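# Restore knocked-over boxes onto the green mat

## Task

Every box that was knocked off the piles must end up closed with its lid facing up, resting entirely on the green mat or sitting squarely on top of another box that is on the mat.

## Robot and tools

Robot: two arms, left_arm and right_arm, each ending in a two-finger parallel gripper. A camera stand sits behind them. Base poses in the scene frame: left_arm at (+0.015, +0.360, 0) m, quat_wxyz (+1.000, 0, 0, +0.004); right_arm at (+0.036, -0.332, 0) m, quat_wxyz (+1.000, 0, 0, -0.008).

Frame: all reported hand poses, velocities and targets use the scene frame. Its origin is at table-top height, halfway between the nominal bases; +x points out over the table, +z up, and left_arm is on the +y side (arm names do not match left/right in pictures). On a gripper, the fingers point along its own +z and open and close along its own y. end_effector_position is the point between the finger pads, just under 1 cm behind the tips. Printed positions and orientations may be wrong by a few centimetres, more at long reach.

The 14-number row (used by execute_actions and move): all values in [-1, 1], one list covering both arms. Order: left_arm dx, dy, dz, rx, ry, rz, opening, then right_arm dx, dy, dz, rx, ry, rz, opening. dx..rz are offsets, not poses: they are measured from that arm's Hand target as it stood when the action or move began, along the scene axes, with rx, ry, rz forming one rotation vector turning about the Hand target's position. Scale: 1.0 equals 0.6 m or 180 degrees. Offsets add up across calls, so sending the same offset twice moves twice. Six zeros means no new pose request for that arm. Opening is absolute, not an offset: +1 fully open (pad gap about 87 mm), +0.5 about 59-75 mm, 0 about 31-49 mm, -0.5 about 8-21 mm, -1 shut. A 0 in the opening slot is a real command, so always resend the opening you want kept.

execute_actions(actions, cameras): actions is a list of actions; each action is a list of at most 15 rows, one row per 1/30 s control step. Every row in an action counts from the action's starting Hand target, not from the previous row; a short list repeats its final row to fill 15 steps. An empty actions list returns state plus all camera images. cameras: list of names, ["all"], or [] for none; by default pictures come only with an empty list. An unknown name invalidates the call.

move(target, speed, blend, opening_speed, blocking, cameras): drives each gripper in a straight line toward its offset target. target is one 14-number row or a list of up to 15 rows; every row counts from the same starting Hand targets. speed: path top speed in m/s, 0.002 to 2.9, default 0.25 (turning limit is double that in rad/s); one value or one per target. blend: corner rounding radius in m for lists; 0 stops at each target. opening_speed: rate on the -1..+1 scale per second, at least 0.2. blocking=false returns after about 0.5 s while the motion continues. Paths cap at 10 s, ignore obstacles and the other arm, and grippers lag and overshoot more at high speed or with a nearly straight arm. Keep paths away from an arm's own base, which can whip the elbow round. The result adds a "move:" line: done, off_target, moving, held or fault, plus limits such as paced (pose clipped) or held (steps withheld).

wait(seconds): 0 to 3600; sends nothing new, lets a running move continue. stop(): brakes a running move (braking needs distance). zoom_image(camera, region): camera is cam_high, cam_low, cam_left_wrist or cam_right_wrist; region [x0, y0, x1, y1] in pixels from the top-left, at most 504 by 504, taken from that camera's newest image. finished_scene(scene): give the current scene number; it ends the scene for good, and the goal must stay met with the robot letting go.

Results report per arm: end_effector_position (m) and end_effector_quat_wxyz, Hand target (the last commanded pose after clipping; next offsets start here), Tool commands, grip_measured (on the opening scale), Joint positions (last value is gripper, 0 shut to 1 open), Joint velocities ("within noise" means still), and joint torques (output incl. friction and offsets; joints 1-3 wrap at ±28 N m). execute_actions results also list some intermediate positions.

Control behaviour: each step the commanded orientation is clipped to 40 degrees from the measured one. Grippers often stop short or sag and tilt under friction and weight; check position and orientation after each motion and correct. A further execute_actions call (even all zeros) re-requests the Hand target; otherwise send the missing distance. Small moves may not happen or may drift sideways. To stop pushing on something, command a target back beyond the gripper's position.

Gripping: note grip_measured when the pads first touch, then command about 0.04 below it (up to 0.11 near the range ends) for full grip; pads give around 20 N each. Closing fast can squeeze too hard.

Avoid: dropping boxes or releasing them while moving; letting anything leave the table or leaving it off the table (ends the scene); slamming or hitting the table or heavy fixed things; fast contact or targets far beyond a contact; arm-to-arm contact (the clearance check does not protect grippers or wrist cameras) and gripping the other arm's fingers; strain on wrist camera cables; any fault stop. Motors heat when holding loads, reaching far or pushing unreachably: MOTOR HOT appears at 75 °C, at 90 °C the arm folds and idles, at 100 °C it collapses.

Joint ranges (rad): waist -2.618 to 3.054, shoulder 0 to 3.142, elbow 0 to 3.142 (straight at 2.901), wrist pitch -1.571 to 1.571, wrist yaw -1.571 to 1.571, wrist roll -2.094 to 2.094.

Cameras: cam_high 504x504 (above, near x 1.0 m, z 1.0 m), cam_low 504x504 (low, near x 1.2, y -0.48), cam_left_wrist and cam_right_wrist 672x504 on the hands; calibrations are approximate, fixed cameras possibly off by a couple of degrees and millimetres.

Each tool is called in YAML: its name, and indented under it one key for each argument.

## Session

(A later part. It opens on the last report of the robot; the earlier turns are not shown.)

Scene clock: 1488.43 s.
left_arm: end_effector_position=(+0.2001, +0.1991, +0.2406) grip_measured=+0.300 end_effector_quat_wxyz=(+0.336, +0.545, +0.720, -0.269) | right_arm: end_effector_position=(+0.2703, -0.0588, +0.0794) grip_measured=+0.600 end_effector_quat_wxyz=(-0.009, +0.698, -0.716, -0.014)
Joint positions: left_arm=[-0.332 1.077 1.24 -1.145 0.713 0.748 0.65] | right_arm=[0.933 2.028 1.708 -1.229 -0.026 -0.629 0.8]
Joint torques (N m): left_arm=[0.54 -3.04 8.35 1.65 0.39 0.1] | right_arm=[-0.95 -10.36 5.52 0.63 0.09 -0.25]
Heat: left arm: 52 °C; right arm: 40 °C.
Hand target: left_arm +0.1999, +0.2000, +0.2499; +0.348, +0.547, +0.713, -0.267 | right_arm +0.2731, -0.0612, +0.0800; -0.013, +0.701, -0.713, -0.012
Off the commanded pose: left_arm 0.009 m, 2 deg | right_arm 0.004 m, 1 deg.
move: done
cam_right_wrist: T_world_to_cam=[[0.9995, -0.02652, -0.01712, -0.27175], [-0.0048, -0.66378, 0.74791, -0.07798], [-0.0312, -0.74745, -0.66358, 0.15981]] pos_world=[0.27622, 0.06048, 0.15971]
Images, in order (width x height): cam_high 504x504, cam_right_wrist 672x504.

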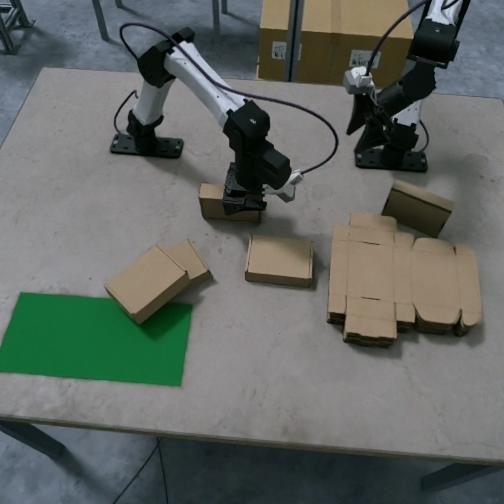

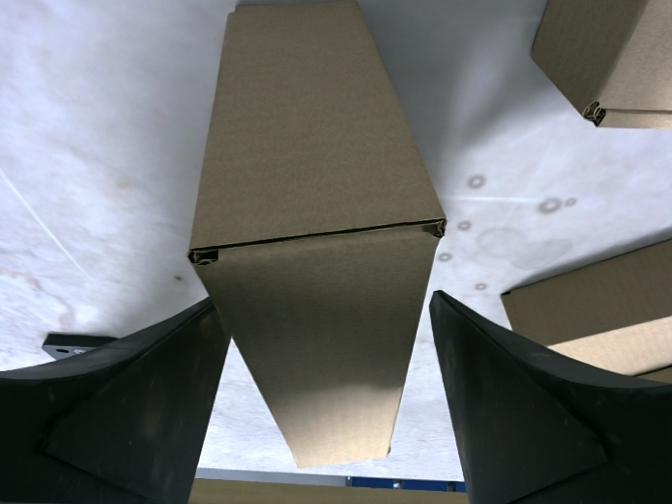

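move:
  target:
    - [0,0,0,0,0,0,0.3,0,0,0,0,0,0,-0.12]
  opening_speed: 0.4
  cameras: ["cam_right_wrist"]

Scene clock: 1493.23 s.
left_arm: end_effector_position=(+0.2001, +0.1991, +0.2406) grip_measured=+0.300 end_effector_quat_wxyz=(+0.336, +0.545, +0.720, -0.269) | right_arm: end_effector_position=(+0.2702, -0.0590, +0.0794) grip_measured=-0.008 end_effector_quat_wxyz=(-0.008, +0.698, -0.716, -0.014)
Joint positions: left_arm=[-0.332 1.077 1.24 -1.145 0.713 0.748 0.65] | right_arm=[0.933 2.028 1.708 -1.23 -0.026 -0.629 0.496]
Joint torques (N m): left_arm=[0.7 -3.3 8.27 1.58 0.39 0.07] | right_arm=[-0.96 -10.3 5.31 0.7 0.07 -0.19]
Heat: left arm: 50 °C; right arm: 39 °C.
Hand target: left_arm +0.1999, +0.2000, +0.2499; +0.348, +0.547, +0.713, -0.267 | right_arm +0.2730, -0.0612, +0.0800; -0.013, +0.701, -0.713, -0.012
Off the commanded pose: left_arm 0.009 m, 2 deg | right_arm 0.004 m, 1 deg.
move: done
cam_right_wrist: T_world_to_cam=[[0.99949, -0.02657, -0.01767, -0.27156], [-0.0044, -0.66332, 0.74833, -0.07818], [-0.0316, -0.74787, -0.6631, 0.15972]] pos_world=[0.27613, 0.06038, 0.15962]

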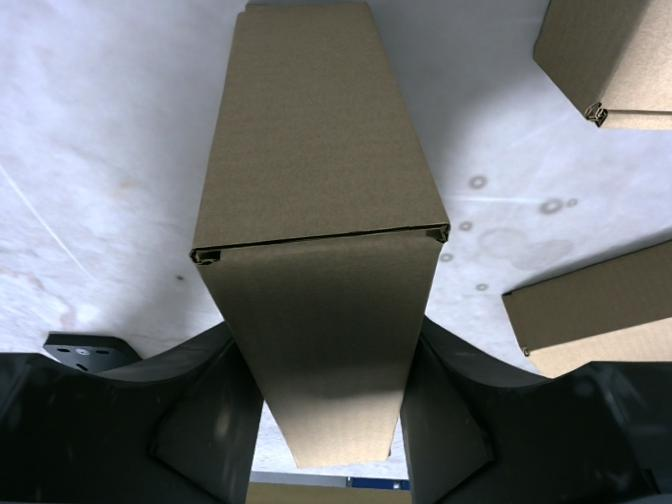

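move:
  target:
    - [-0.05,0.05,0,0,0,0,0.3,0,0,0.25,0,0,0,-0.12]
    - [-0.05,0.05,0,0,0,0,0.3,0.09,0.12,0.25,-0.0209,-0.4436,-0.0127,-0.12]
    - [-0.05,0.05,0,0,0,0,0.3,0.165,0.2287,0.2,-0.0209,-0.4436,-0.0127,-0.12]
  speed: 0.2
  blend: 0.03
  cameras: ["cam_right_wrist","cam_high","cam_low"]

zoom_image:
  camera: "cam_high"
  region: [180, 150, 360, 310]

zoom_image:
  camera: "cam_low"
  region: [150, 200, 310, 300]

Scene clock: 1516.63 s.
left_arm: end_effector_position=(+0.1692, +0.2299, +0.2448) grip_measured=+0.300 end_effector_quat_wxyz=(+0.338, +0.545, +0.718, -0.270) | right_arm: end_effector_position=(+0.3682, +0.0725, +0.2002) grip_measured=-0.020 end_effector_quat_wxyz=(-0.446, +0.531, -0.553, +0.462)
Joint positions: left_arm=[-0.179 0.987 1.24 -1.355 0.794 0.929 0.65] | right_arm=[1.244 2.185 1.704 -0.055 1.22 -1.059 0.49]
Joint torques (N m): left_arm=[0.75 -1.66 6.58 1.53 0.47 0.11] | right_arm=[-0.61 -10.41 8.79 2.06 0.34 -0.17]
Heat: left arm: 47 °C; right arm: 39 °C.
Hand target: left_arm +0.1699, +0.2301, +0.2499; +0.348, +0.547, +0.713, -0.267 | right_arm +0.3720, +0.0760, +0.2001; -0.446, +0.532, -0.551, +0.462
Off the commanded pose: left_arm 0.005 m, 1 deg | right_arm 0.005 m, 0 deg.
move: done
cam_right_wrist: T_world_to_cam=[[0.1839, -0.01168, 0.98288, -0.26498], [-0.77985, -0.61041, 0.13866, 0.32286], [0.59834, -0.792, -0.12137, 0.00403]] pos_world=[0.2981, 0.19717, 0.21617]
Images, in order (width x height): cam_high 504x504, cam_low 504x504, cam_right_wrist 672x504.

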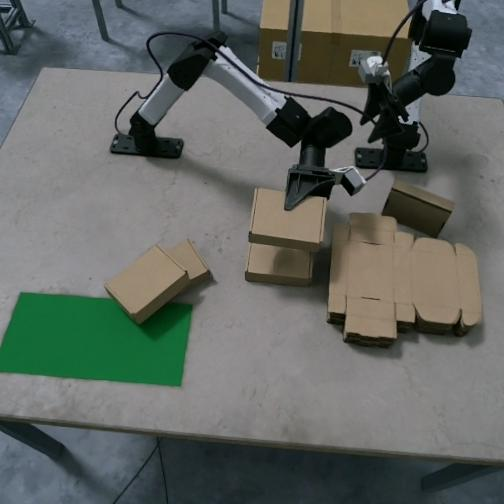

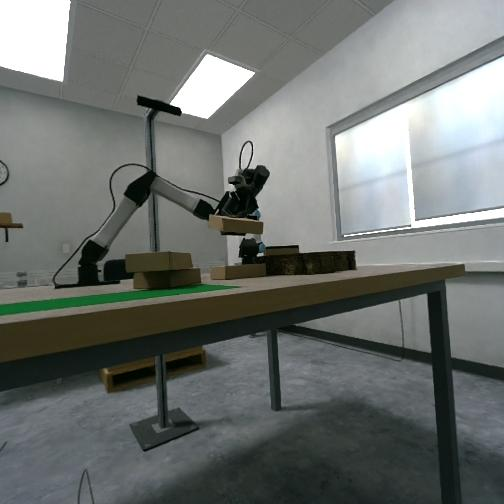

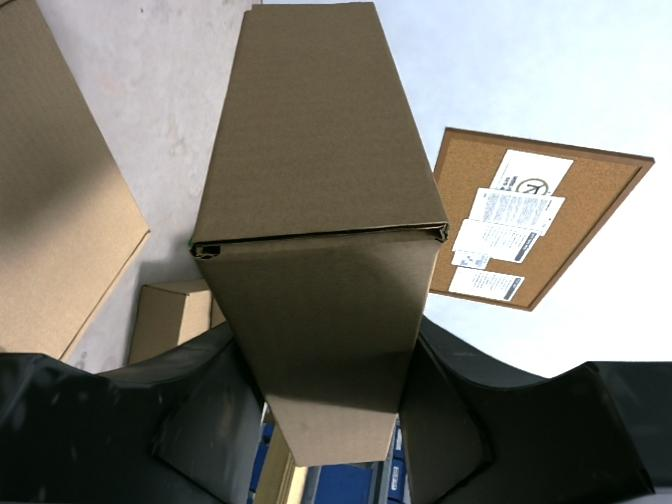

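Scaled by 2.800 from the camera's image (finer frame: 720x720).

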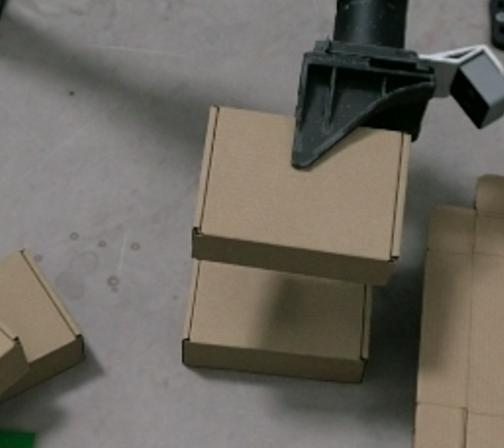

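Scaled by 3.150 from the camera's image (finer frame: 720x720).

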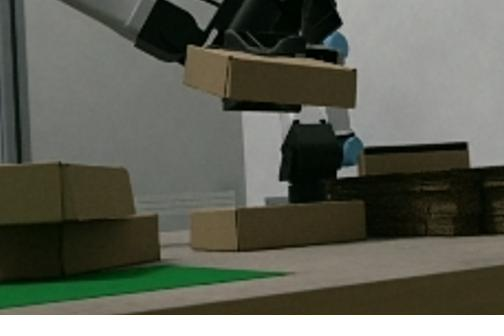

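move:
  target:
    - [0,0,0,0,0,0,0.3,-0.01,-0.0207,-0.1,0,0,0.0233,-0.12]
    - [0,0,0,0,0,0,0.3,-0.01,-0.0207,-0.17,0,0,0.0233,-0.12]
  speed: [0.15,0.08]
  blend: 0.02
  cameras: ["cam_right_wrist","cam_high","cam_low"]

zoom_image:
  camera: "cam_high"
  region: [180, 150, 360, 310]

zoom_image:
  camera: "cam_low"
  region: [150, 200, 310, 300]

Scene clock: 1527.77 s.
left_arm: end_effector_position=(+0.1692, +0.2299, +0.2449) grip_measured=+0.300 end_effector_quat_wxyz=(+0.338, +0.545, +0.718, -0.270) | right_arm: end_effector_position=(+0.3642, +0.0651, +0.1082) grip_measured=-0.020 end_effector_quat_wxyz=(-0.472, +0.543, -0.537, +0.441)
Joint positions: left_arm=[-0.179 0.987 1.24 -1.355 0.794 0.929 0.65] | right_arm=[1.244 2.258 1.388 0.446 1.156 -1.15 0.49]
Joint torques (N m): left_arm=[0.69 -1.42 6.82 1.5 0.41 0.01] | right_arm=[-0.81 -9.94 5.49 2.22 0.26 -0.14]
Heat: left arm: 45 °C; right arm: 40 °C.
Hand target: left_arm +0.1699, +0.2301, +0.2499; +0.348, +0.547, +0.713, -0.267 | right_arm +0.3660, +0.0636, +0.0981; -0.463, +0.552, -0.531, +0.446
Off the commanded pose: left_arm 0.005 m, 1 deg | right_arm 0.010 m, 2 deg.
move: done
cam_right_wrist: T_world_to_cam=[[0.17511, -0.02431, 0.98425, -0.17006], [-0.73522, -0.66812, 0.11431, 0.31805], [0.65482, -0.74365, -0.13487, -0.03279]] pos_world=[0.28509, 0.18398, 0.1266]
Images, in order (width x height): cam_high 504x504, cam_low 504x504, cam_right_wrist 672x504.

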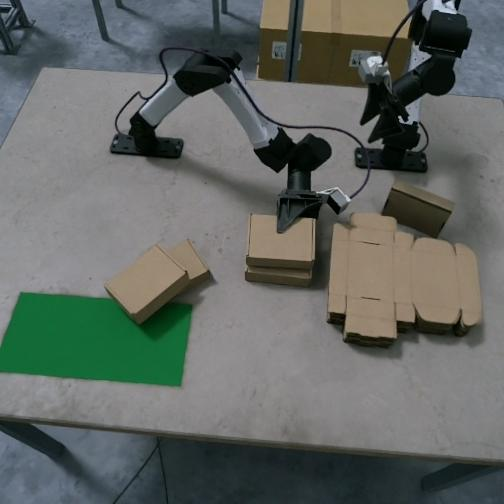

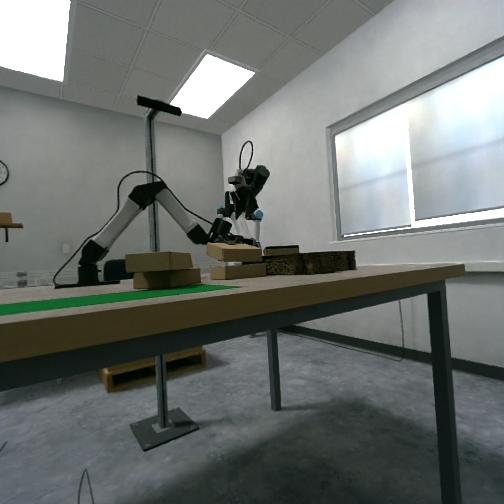

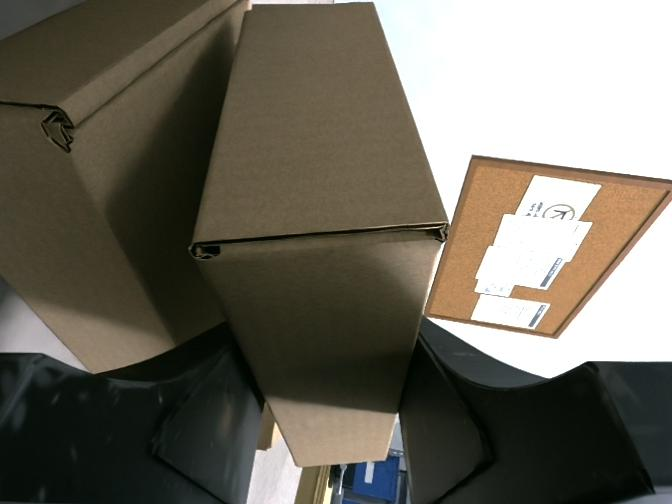

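Scaled by 2.800 from the camera's image (finer frame: 720x720).

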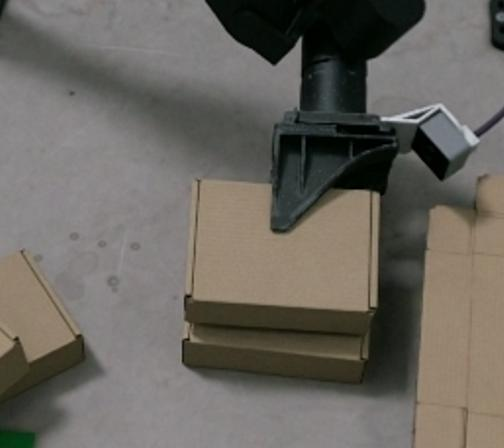

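Scaled by 3.150 from the camera's image (finer frame: 720x720).

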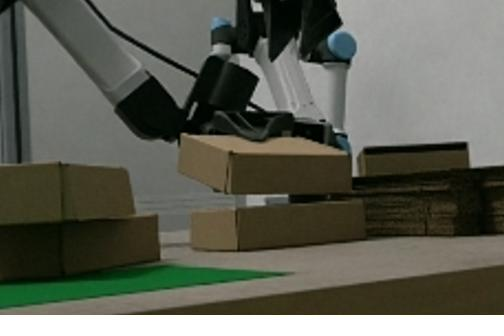

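move:
  target:
    - [0,0,0,0,0,0,0.3,0.014,-0.002,-0.01,0,0,0,-0.12]
    - [0,0,0,0,0,0,0.3,0.014,-0.002,-0.052,0,0,0,-0.12]
  speed: [0.06,0.05]
  cameras: ["cam_high","cam_low"]

zoom_image:
  camera: "cam_high"
  region: [180, 150, 360, 310]

zoom_image:
  camera: "cam_low"
  region: [150, 200, 310, 300]

Scene clock: 1537.43 s.
left_arm: end_effector_position=(+0.1692, +0.2299, +0.2449) grip_measured=+0.300 end_effector_quat_wxyz=(+0.338, +0.545, +0.718, -0.270) | right_arm: end_effector_position=(+0.3738, +0.0659, +0.0920) grip_measured=-0.026 end_effector_quat_wxyz=(-0.484, +0.528, -0.541, +0.441)
Joint positions: left_arm=[-0.179 0.987 1.24 -1.355 0.794 0.929 0.65] | right_arm=[1.227 2.321 1.388 0.574 1.152 -1.182 0.487]
Joint torques (N m): left_arm=[0.44 -1.51 6.83 1.55 0.46 0.08] | right_arm=[-0.9 -8.75 4.16 1.96 0.11 0.07]
Heat: left arm: 44 °C; right arm: 40 °C.
Hand target: left_arm +0.1699, +0.2301, +0.2499; +0.348, +0.547, +0.713, -0.267 | right_arm +0.3744, +0.0624, +0.0668; -0.463, +0.552, -0.531, +0.446
Off the commanded pose: left_arm 0.005 m, 1 deg | right_arm 0.025 m, 4 deg.
move: off_target (right_arm)

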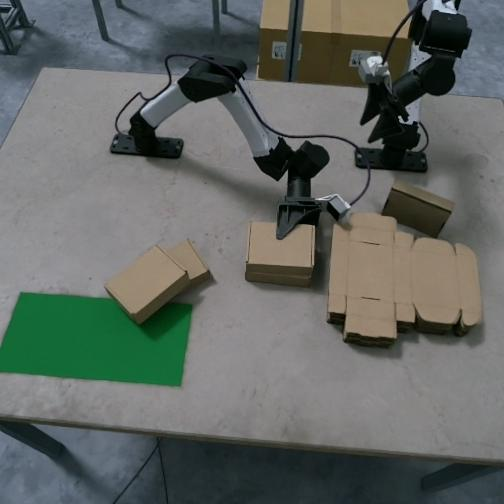

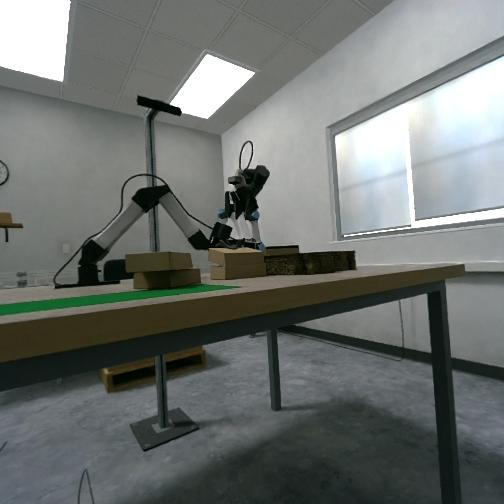

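Scaled by 2.800 from the camera's image (finer frame: 720x720).

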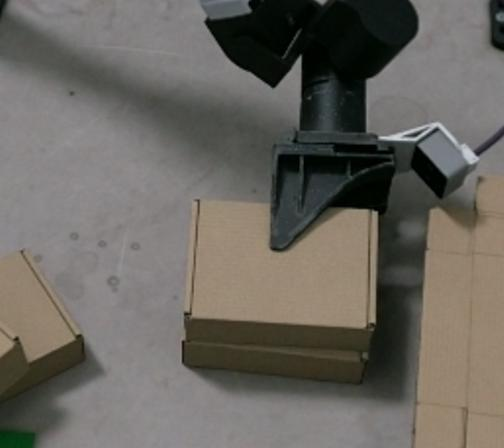

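Scaled by 3.150 from the camera's image (finer frame: 720x720).

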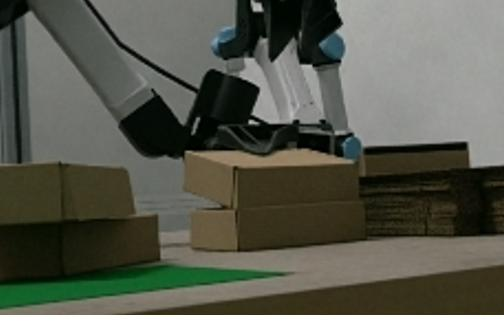

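move:
  target: [0,0,0,0,0,0,0.3,0.004,0,-0.04,0,0,0,-0.12]
  speed: 0.05
  cameras: ["cam_high","cam_low"]

zoom_image:
  camera: "cam_low"
  region: [150, 200, 310, 300]

zoom_image:
  camera: "cam_high"
  region: [180, 150, 360, 310]

Scene clock: 1544.53 s.
left_arm: end_effector_position=(+0.1692, +0.2299, +0.2449) grip_measured=+0.300 end_effector_quat_wxyz=(+0.338, +0.545, +0.718, -0.270) | right_arm: end_effector_position=(+0.3744, +0.0641, +0.0861) grip_measured=-0.032 end_effector_quat_wxyz=(+0.491, -0.512, +0.543, -0.450)
Joint positions: left_arm=[-0.179 0.987 1.24 -1.355 0.794 0.929 0.65] | right_arm=[1.227 2.359 1.385 0.674 1.18 -1.22 0.484]
Joint torques (N m): left_arm=[0.61 -1.36 6.67 1.48 0.42 0.04] | right_arm=[-0.87 -6.99 3.37 1.58 -0.3 0.52]
Heat: left arm: 44 °C; right arm: 41 °C.
Hand target: left_arm +0.1699, +0.2301, +0.2499; +0.348, +0.547, +0.713, -0.267 | right_arm +0.3768, +0.0624, +0.0430; +0.463, -0.552, +0.531, -0.446
Off the commanded pose: left_arm 0.005 m, 1 deg | right_arm 0.043 m, 6 deg.
move: off_target (right_arm)

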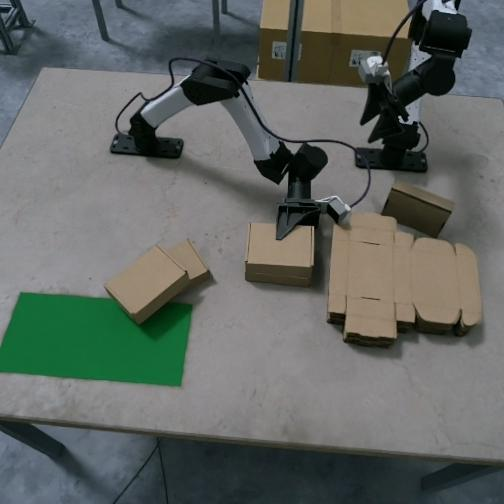

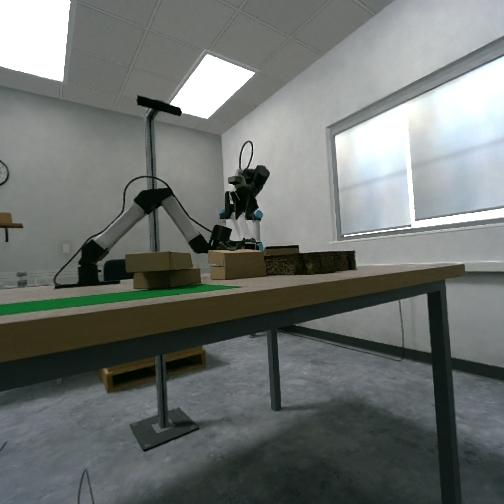

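Scaled by 3.150 from the camera's image (finer frame: 720x720).

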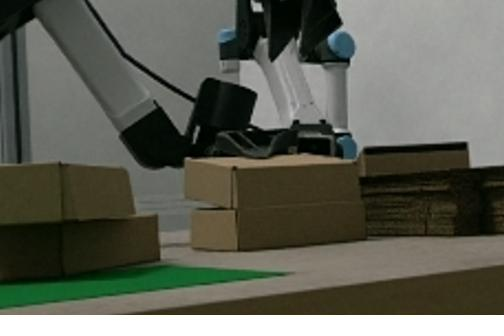

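Scaled by 2.800 from the camera's image (finer frame: 720x720).

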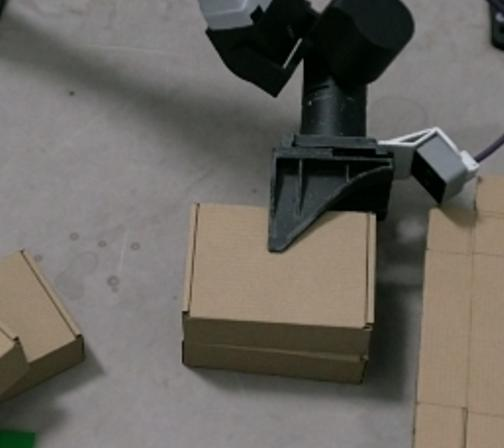

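move:
  target: [0,0,0,0,0,0,0.3,0,0,0.055,0,0,0,-0.12]
  speed: 0.06

move:
  target: [0,0,0,0,0,0,0.3,0,0,0,0,0,0,0.2]
  opening_speed: 0.4
  cameras: ["cam_high","cam_low","cam_right_wrist"]

zoom_image:
  camera: "cam_low"
  region: [150, 200, 310, 300]

zoom_image:
  camera: "cam_high"
  region: [180, 150, 360, 310]

Scene clock: 1550.53 s.
left_arm: end_effector_position=(+0.1692, +0.2299, +0.2449) grip_measured=+0.300 end_effector_quat_wxyz=(+0.338, +0.545, +0.718, -0.270) | right_arm: end_effector_position=(+0.3744, +0.0637, +0.0873) grip_measured=-0.033 end_effector_quat_wxyz=(+0.483, -0.523, +0.537, -0.452)
Joint positions: left_arm=[-0.179 0.987 1.24 -1.355 0.794 0.929 0.65] | right_arm=[1.226 2.347 1.382 0.639 1.171 -1.222 0.483]
Joint torques (N m): left_arm=[0.65 -1.66 6.79 1.49 0.41 0.11] | right_arm=[-1.07 -12.21 4.98 1.19 -0.11 0.33]
Heat: left arm: 43 °C; right arm: 41 °C.
Hand target: left_arm +0.1699, +0.2301, +0.2499; +0.348, +0.547, +0.713, -0.267 | right_arm +0.3768, +0.0624, +0.0760; +0.463, -0.552, +0.532, -0.446
Off the commanded pose: left_arm 0.005 m, 1 deg | right_arm 0.012 m, 4 deg.
move: off_target (right_arm)

Scene clock: 1551.53 s.
left_arm: end_effector_position=(+0.1692, +0.2299, +0.2449) grip_measured=+0.300 end_effector_quat_wxyz=(+0.338, +0.545, +0.718, -0.270) | right_arm: end_effector_position=(+0.3745, +0.0635, +0.0876) grip_measured=+0.199 end_effector_quat_wxyz=(-0.477, +0.532, -0.534, +0.452)
Joint positions: left_arm=[-0.179 0.987 1.24 -1.355 0.794 0.929 0.65] | right_arm=[1.225 2.337 1.382 0.604 1.161 -1.218 0.6]
Joint torques (N m): left_arm=[0.79 -1.62 6.76 1.51 0.43 0.12] | right_arm=[-1.11 -11.54 5.6 1.46 -0.01 0.38]
Heat: left arm: 43 °C; right arm: 41 °C.
Hand target: left_arm +0.1699, +0.2301, +0.2499; +0.348, +0.547, +0.713, -0.267 | right_arm +0.3768, +0.0624, +0.0759; -0.463, +0.552, -0.531, +0.446
Off the commanded pose: left_arm 0.005 m, 1 deg | right_arm 0.012 m, 3 deg.
move: done
cam_right_wrist: T_world_to_cam=[[0.1461, -0.02767, 0.98888, -0.14091], [-0.74766, -0.65767, 0.09206, 0.33291], [0.64781, -0.75279, -0.11678, -0.04193]] pos_world=[0.29665, 0.18348, 0.1038]

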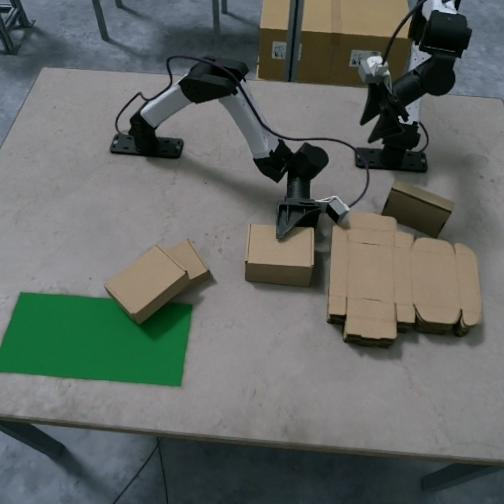

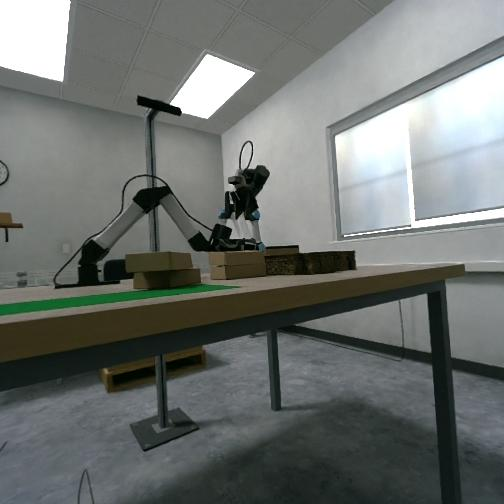

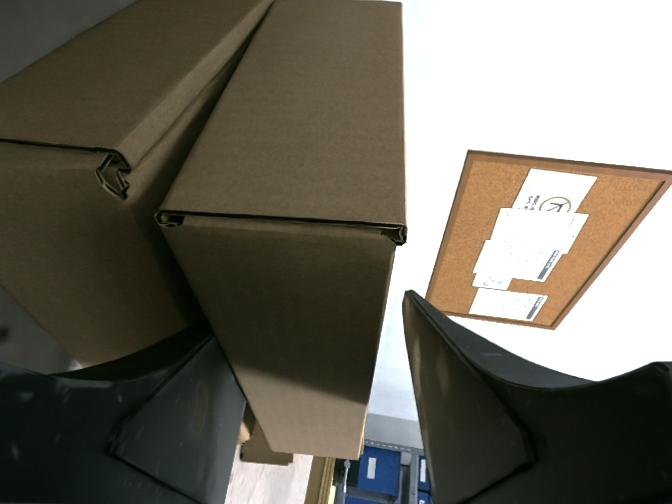

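Scaled by 3.150 from the camera's image (finer frame: 720x720).

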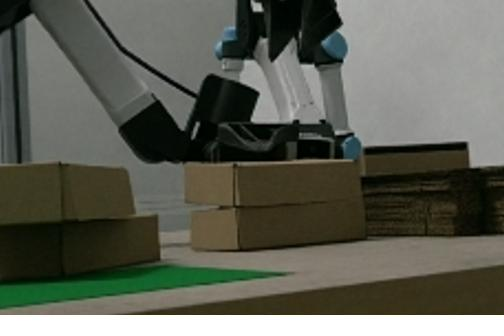

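Scaled by 2.800 from the camera's image (finer frame: 720x720).

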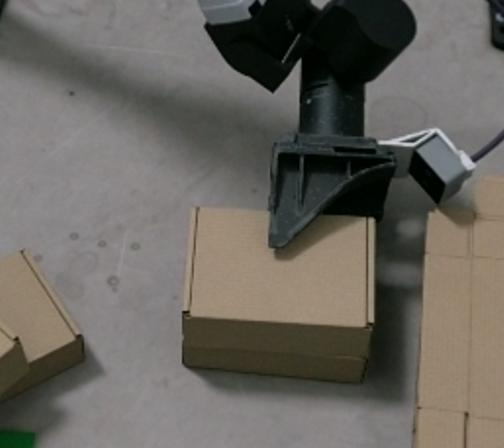

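move:
  target: [-0.04,0.09,0.1,0,0,0,0.3,0,0,0,0,0,0,0.25]
  speed: 0.2

move:
  target: [0,0,0,0,0,0,0.3,-0.2,0.0,0.0,0,0,0,0.25]
  speed: 1.5
  cameras: ["cam_high","cam_low","cam_right_wrist"]

zoom_image:
  camera: "cam_low"
  region: [150, 200, 310, 300]

zoom_image:
  camera: "cam_high"
  region: [180, 150, 360, 310]

Scene clock: 1558.77 s.
left_arm: end_effector_position=(+0.1474, +0.2826, +0.3088) grip_measured=+0.300 end_effector_quat_wxyz=(+0.402, +0.508, +0.752, -0.121) | right_arm: end_effector_position=(+0.3748, +0.0634, +0.0892) grip_measured=+0.249 end_effector_quat_wxyz=(-0.477, +0.531, -0.535, +0.452)
Joint positions: left_arm=[-0.033 0.874 1.521 -1.565 0.617 0.95 0.65] | right_arm=[1.224 2.335 1.383 0.604 1.163 -1.219 0.625]
Joint torques (N m): left_arm=[-0.98 2.59 5.97 1.67 0.18 -0.04] | right_arm=[-0.96 -11.23 5.39 1.4 -0.08 0.38]
Heat: left arm: 43 °C; right arm: 42 °C.
Hand target: left_arm +0.1459, +0.2841, +0.3099; +0.348, +0.547, +0.713, -0.267 | right_arm +0.3768, +0.0625, +0.0760; -0.463, +0.552, -0.532, +0.446
Off the commanded pose: left_arm 0.002 m, 19 deg | right_arm 0.014 m, 3 deg.
joint sent to its limit (left arm) — joint 4 (wrist pitch), lower limit. The joint targets are off in orientation, not in position.
move: off_target (left_arm)

Scene clock: 1560.43 s.
left_arm: end_effector_position=(+0.1474, +0.2827, +0.3087) grip_measured=+0.300 end_effector_quat_wxyz=(+0.402, +0.508, +0.752, -0.121) | right_arm: end_effector_position=(+0.2535, +0.0630, +0.0862) grip_measured=+0.249 end_effector_quat_wxyz=(-0.480, +0.531, -0.528, +0.457)
Joint positions: left_arm=[-0.033 0.874 1.521 -1.565 0.616 0.949 0.65] | right_arm=[1.489 2.247 1.323 0.155 1.395 -0.787 0.625]
Joint torques (N m): left_arm=[-0.8 2.58 5.48 1.73 0.22 -0.05] | right_arm=[-1.14 -11.21 5.07 1.12 0.07 0.47]
Heat: left arm: 43 °C; right arm: 42 °C.
Hand target: left_arm +0.1459, +0.2840, +0.3100; +0.348, +0.547, +0.713, -0.267 | right_arm +0.2568, +0.0624, +0.0760; -0.463, +0.552, -0.531, +0.446
Off the commanded pose: left_arm 0.002 m, 19 deg | right_arm 0.011 m, 3 deg.
joint sent to its limit (left arm) — joint 4 (wrist pitch), lower limit. The joint targets are off in orientation, not in position.
move: off_target (right_arm)
cam_right_wrist: T_world_to_cam=[[0.131, -0.02049, 0.99117, -0.11879], [-0.74571, -0.66084, 0.0849, 0.24252], [0.65326, -0.75025, -0.10184, 0.03312]] pos_world=[0.17477, 0.18268, 0.10052]

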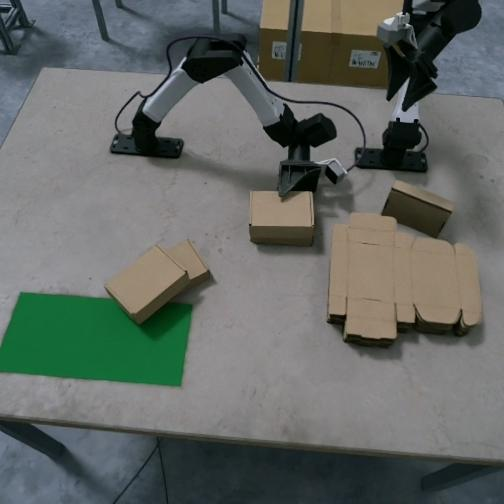

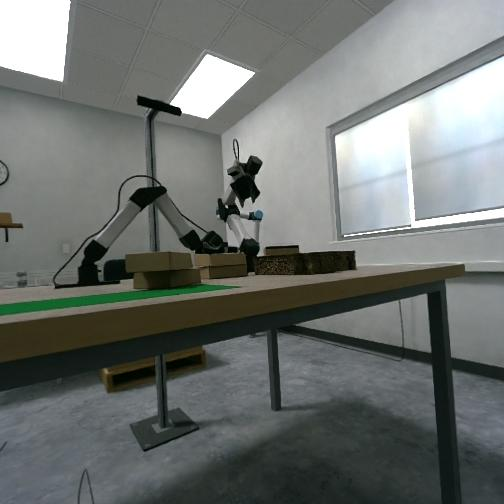

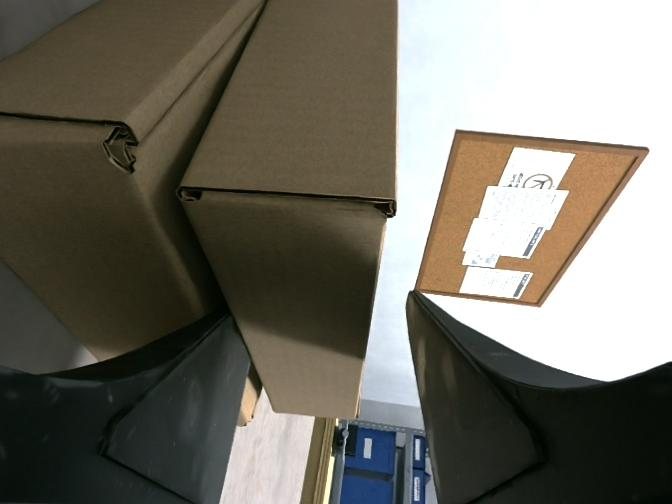

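Scaled by 3.150 from the camera's image (finer frame: 720x720).

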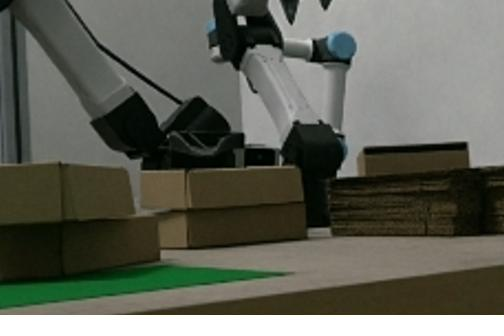

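Scaled by 2.800 from the camera's image (finer frame: 720x720).

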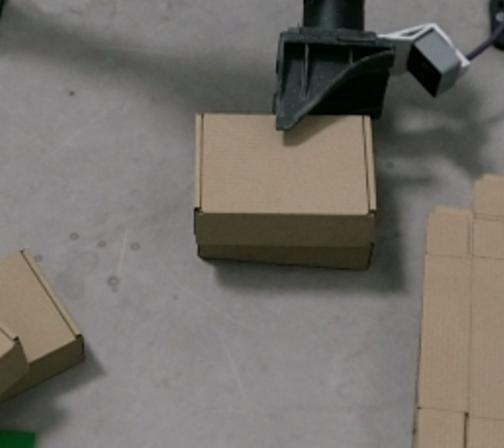

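move:
  target: [0,0,0,0,0,0,0.3,0,0,0.015,0,0,0,0.45]
  opening_speed: 0.4
  cameras: ["cam_right_wrist"]

move:
  target: [0,0,0,0,0,0,0.3,-0.1,0.0,0.0,0,0,0,0.45]
  speed: 2.5
  cameras: ["cam_high","cam_low","cam_right_wrist"]

zoom_image:
  camera: "cam_low"
  region: [150, 200, 310, 300]

zoom_image:
  camera: "cam_high"
  region: [180, 150, 360, 310]

Scene clock: 1566.63 s.
left_arm: end_effector_position=(+0.1474, +0.2827, +0.3087) grip_measured=+0.300 end_effector_quat_wxyz=(+0.402, +0.508, +0.752, -0.121) | right_arm: end_effector_position=(+0.2538, +0.0614, +0.0917) grip_measured=+0.449 end_effector_quat_wxyz=(-0.476, +0.532, -0.530, +0.458)
Joint positions: left_arm=[-0.033 0.874 1.521 -1.565 0.616 0.949 0.65] | right_arm=[1.487 2.233 1.339 0.082 1.395 -0.75 0.725]
Joint torques (N m): left_arm=[-0.94 2.48 5.83 1.7 0.18 -0.11] | right_arm=[-1.24 -11.15 5.34 1.05 0.01 0.25]
Heat: left arm: 42 °C; right arm: 42 °C.
Hand target: left_arm +0.1459, +0.2840, +0.3100; +0.348, +0.547, +0.713, -0.267 | right_arm +0.2569, +0.0623, +0.0849; -0.463, +0.552, -0.532, +0.446
Off the commanded pose: left_arm 0.002 m, 19 deg | right_arm 0.007 m, 3 deg.
joint sent to its limit (left arm) — joint 4 (wrist pitch), lower limit. The joint targets are off in orientation, not in position.
move: off_target (right_arm)
cam_right_wrist: T_world_to_cam=[[0.13582, -0.01668, 0.99059, -0.12571], [-0.74932, -0.65583, 0.09169, 0.24122], [0.64813, -0.75472, -0.10158, 0.03375]] pos_world=[0.17595, 0.18158, 0.10583]

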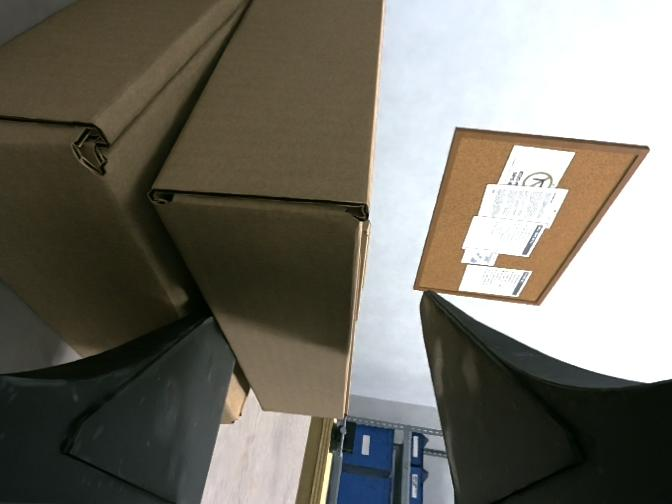

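Scene clock: 1568.97 s.
left_arm: end_effector_position=(+0.1474, +0.2827, +0.3087) grip_measured=+0.300 end_effector_quat_wxyz=(+0.402, +0.508, +0.752, -0.121) | right_arm: end_effector_position=(+0.1947, +0.0602, +0.0917) grip_measured=+0.450 end_effector_quat_wxyz=(-0.468, +0.553, -0.525, +0.445)
Joint positions: left_arm=[-0.033 0.874 1.521 -1.565 0.616 0.949 0.65] | right_arm=[1.625 2.298 1.578 -0.769 1.405 -0.084 0.725]
Joint torques (N m): left_arm=[-0.91 2.56 5.91 1.71 0.2 -0.09] | right_arm=[-0.99 -9.16 7.17 0.49 0.72 0.17]
Heat: left arm: 42 °C; right arm: 42 °C.
Hand target: left_arm +0.1459, +0.2840, +0.3100; +0.348, +0.547, +0.713, -0.267 | right_arm +0.1969, +0.0624, +0.0849; -0.463, +0.552, -0.532, +0.446
Off the commanded pose: left_arm 0.002 m, 19 deg | right_arm 0.008 m, 1 deg.
joint sent to its limit (left arm) — joint 4 (wrist pitch), lower limit. The joint targets are off in orientation, not in position.
move: done
cam_right_wrist: T_world_to_cam=[[0.17312, 0.00698, 0.98488, -0.12585], [-0.72357, -0.67751, 0.13199, 0.18873], [0.66819, -0.73548, -0.11224, 0.06722]] pos_world=[0.11343, 0.17818, 0.10658]

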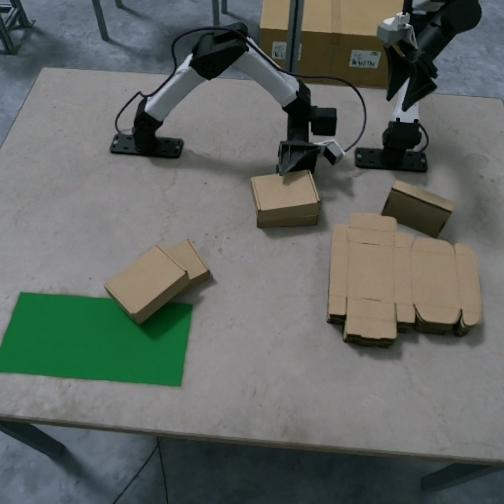

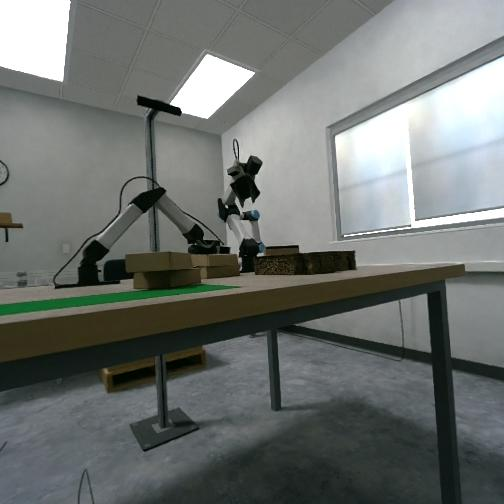

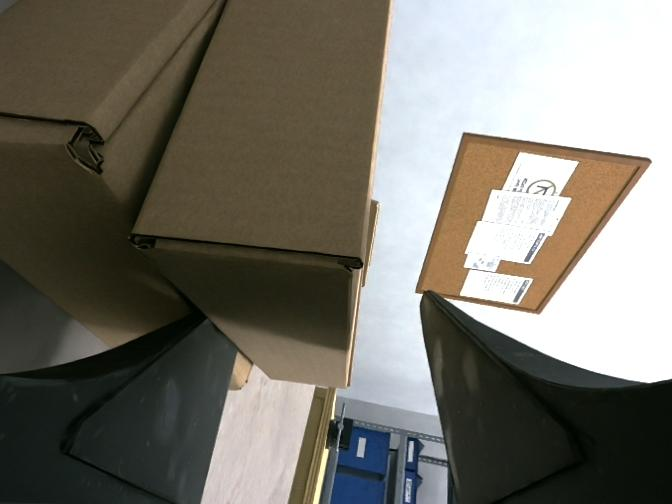

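Scaled by 3.150 from the camera's image (finer frame: 720x720).

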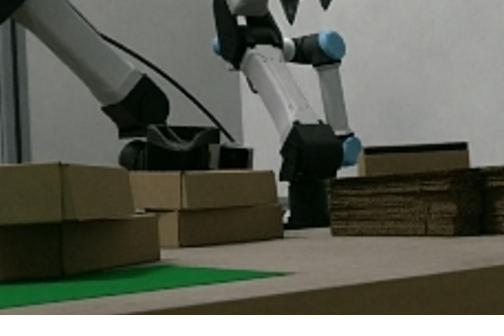

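Scaled by 2.800 from the camera's image (finer frame: 720x720).

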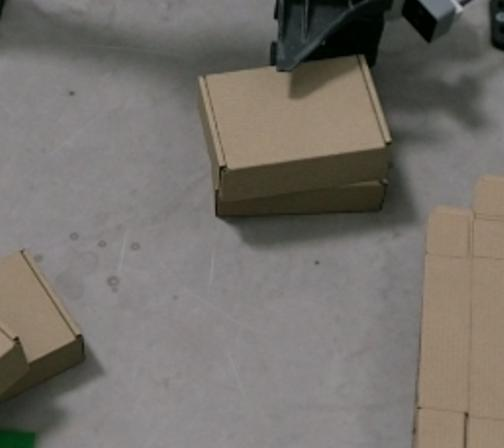

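move:
  target: [0,0,0,0,0,0,0.3,-0.08,0.0,0.0,0,0,0,0.45]
  speed: 2.5
  cameras: ["cam_high","cam_low","cam_right_wrist"]

zoom_image:
  camera: "cam_high"
  region: [180, 150, 360, 310]

Scene clock: 1575.27 s.
left_arm: end_effector_position=(+0.1474, +0.2827, +0.3087) grip_measured=+0.300 end_effector_quat_wxyz=(+0.402, +0.508, +0.752, -0.121) | right_arm: end_effector_position=(+0.1467, +0.0617, +0.0924) grip_measured=+0.450 end_effector_quat_wxyz=(-0.468, +0.556, -0.525, +0.443)
Joint positions: left_arm=[-0.033 0.874 1.521 -1.565 0.616 0.949 0.65] | right_arm=[1.736 2.485 1.891 -1.472 1.376 0.502 0.725]
Joint torques (N m): left_arm=[-0.88 2.63 5.91 1.74 0.16 -0.08] | right_arm=[-1.1 -9.89 6.65 -0.44 0.62 0.26]
Heat: left arm: 42 °C; right arm: 42 °C.
Hand target: left_arm +0.1459, +0.2840, +0.3100; +0.348, +0.547, +0.713, -0.267 | right_arm +0.1488, +0.0624, +0.0850; -0.463, +0.552, -0.532, +0.446
Off the commanded pose: left_arm 0.002 m, 19 deg | right_arm 0.008 m, 1 deg.
joint sent to its limit (left arm) — joint 4 (wrist pitch), lower limit. The joint targets are off in orientation, not in position.
move: done
cam_right_wrist: T_world_to_cam=[[0.17838, 0.00875, 0.98392, -0.11892], [-0.72003, -0.68037, 0.13659, 0.15413], [0.67063, -0.73282, -0.11506, 0.10013]] pos_world=[0.06505, 0.17928, 0.10748]

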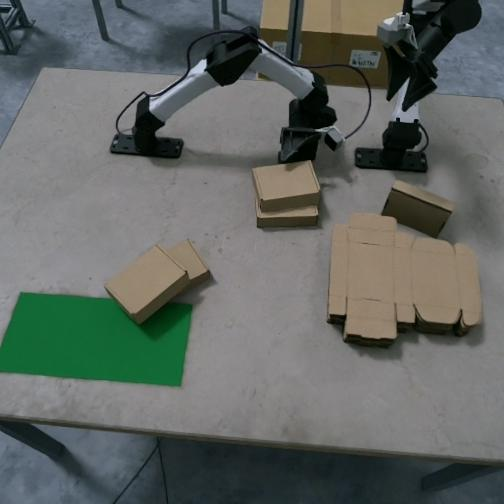

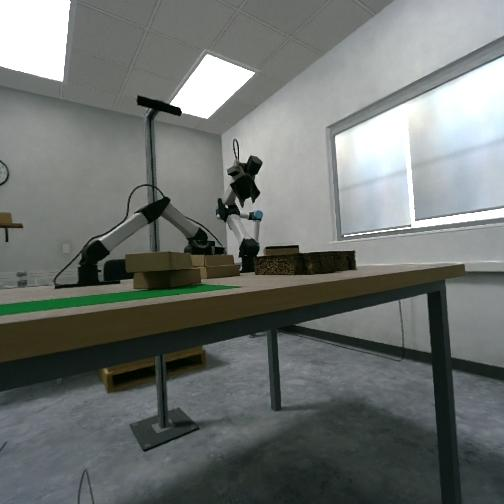

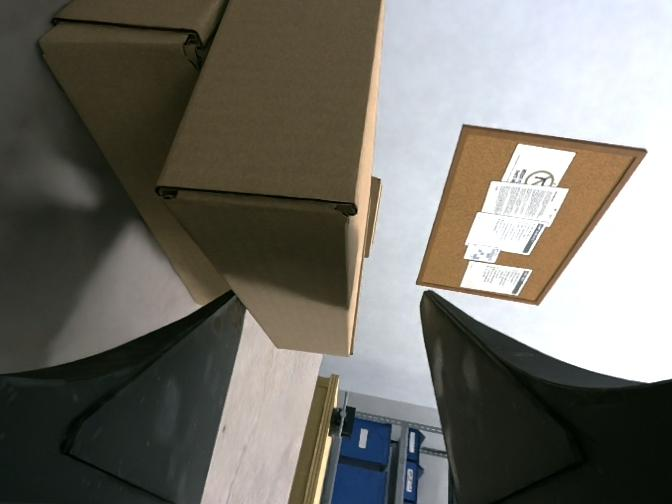

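Scaled by 2.800 from the camera's image (finer frame: 720x720).

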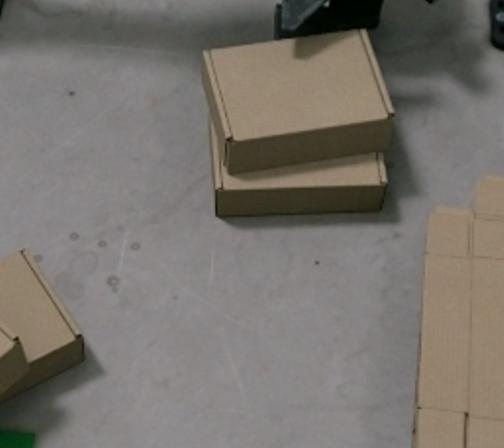

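move:
  target: [0,0,0,0,0,0,0.3,-0.04,0.0,0.0,0,0,0,0.45]
  speed: 2.5
  cameras: ["cam_high","cam_low","cam_right_wrist"]

zoom_image:
  camera: "cam_high"
  region: [180, 150, 360, 310]

Scene clock: 1585.40 s.
left_arm: end_effector_position=(+0.1474, +0.2827, +0.3087) grip_measured=+0.300 end_effector_quat_wxyz=(+0.402, +0.508, +0.752, -0.121) | right_arm: end_effector_position=(+0.1250, +0.0612, +0.0922) grip_measured=+0.450 end_effector_quat_wxyz=(-0.469, +0.565, -0.524, +0.432)
Joint positions: left_arm=[-0.033 0.874 1.521 -1.565 0.616 0.949 0.65] | right_arm=[1.788 2.5 1.922 -1.558 1.347 0.58 0.725]
Joint torques (N m): left_arm=[-0.96 2.44 5.86 1.74 0.15 -0.03] | right_arm=[-0.5 -9.88 6.72 -0.59 0.55 0.27]
Heat: left arm: 42 °C; right arm: 44 °C.
Hand target: left_arm +0.1459, +0.2840, +0.3100; +0.348, +0.547, +0.713, -0.267 | right_arm +0.1248, +0.0625, +0.0850; -0.463, +0.552, -0.531, +0.446
Off the commanded pose: left_arm 0.002 m, 19 deg | right_arm 0.007 m, 2 deg.
joint sent to its limit (left arm) — joint 4 (wrist pitch), lower limit. The joint targets are off in orientation, not in position.
joint sent to its limit (right arm) — joint 4 (wrist pitch), lower limit. The joint targets still meet the commanded pose.
move: done
cam_right_wrist: T_world_to_cam=[[0.19576, 0.01026, 0.9806, -0.11689], [-0.70154, -0.69723, 0.14735, 0.13602], [0.68522, -0.71677, -0.12929, 0.11281]] pos_world=[0.04101, 0.17689, 0.10916]

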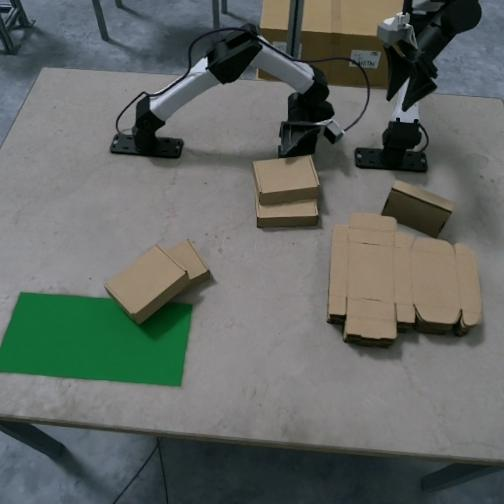

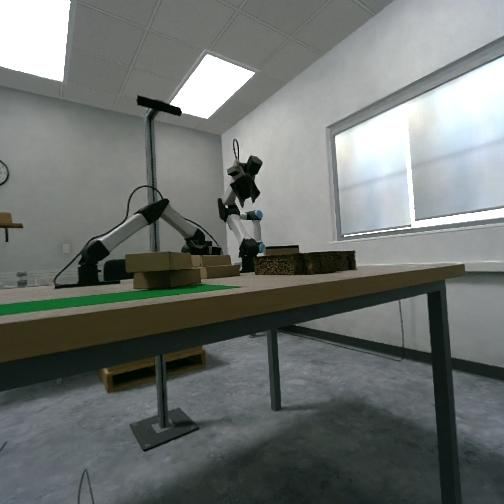

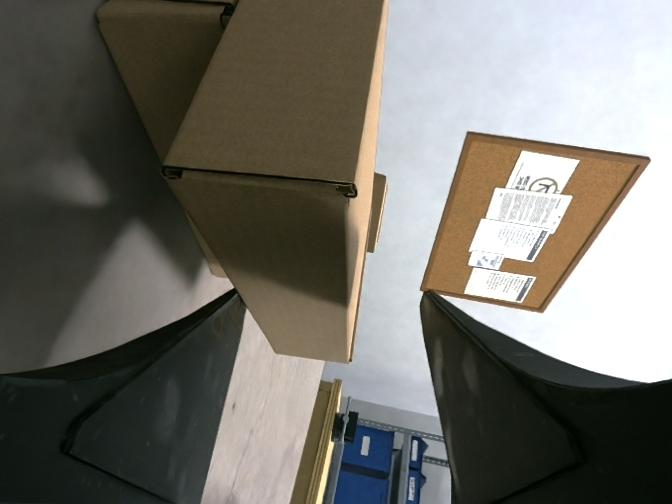

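Scaled by 2.800 from the camera's image (finer frame: 720x720).

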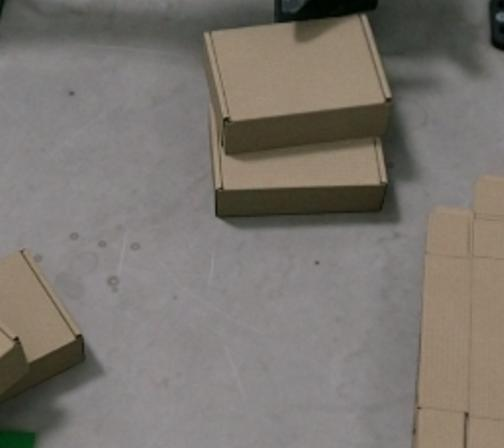

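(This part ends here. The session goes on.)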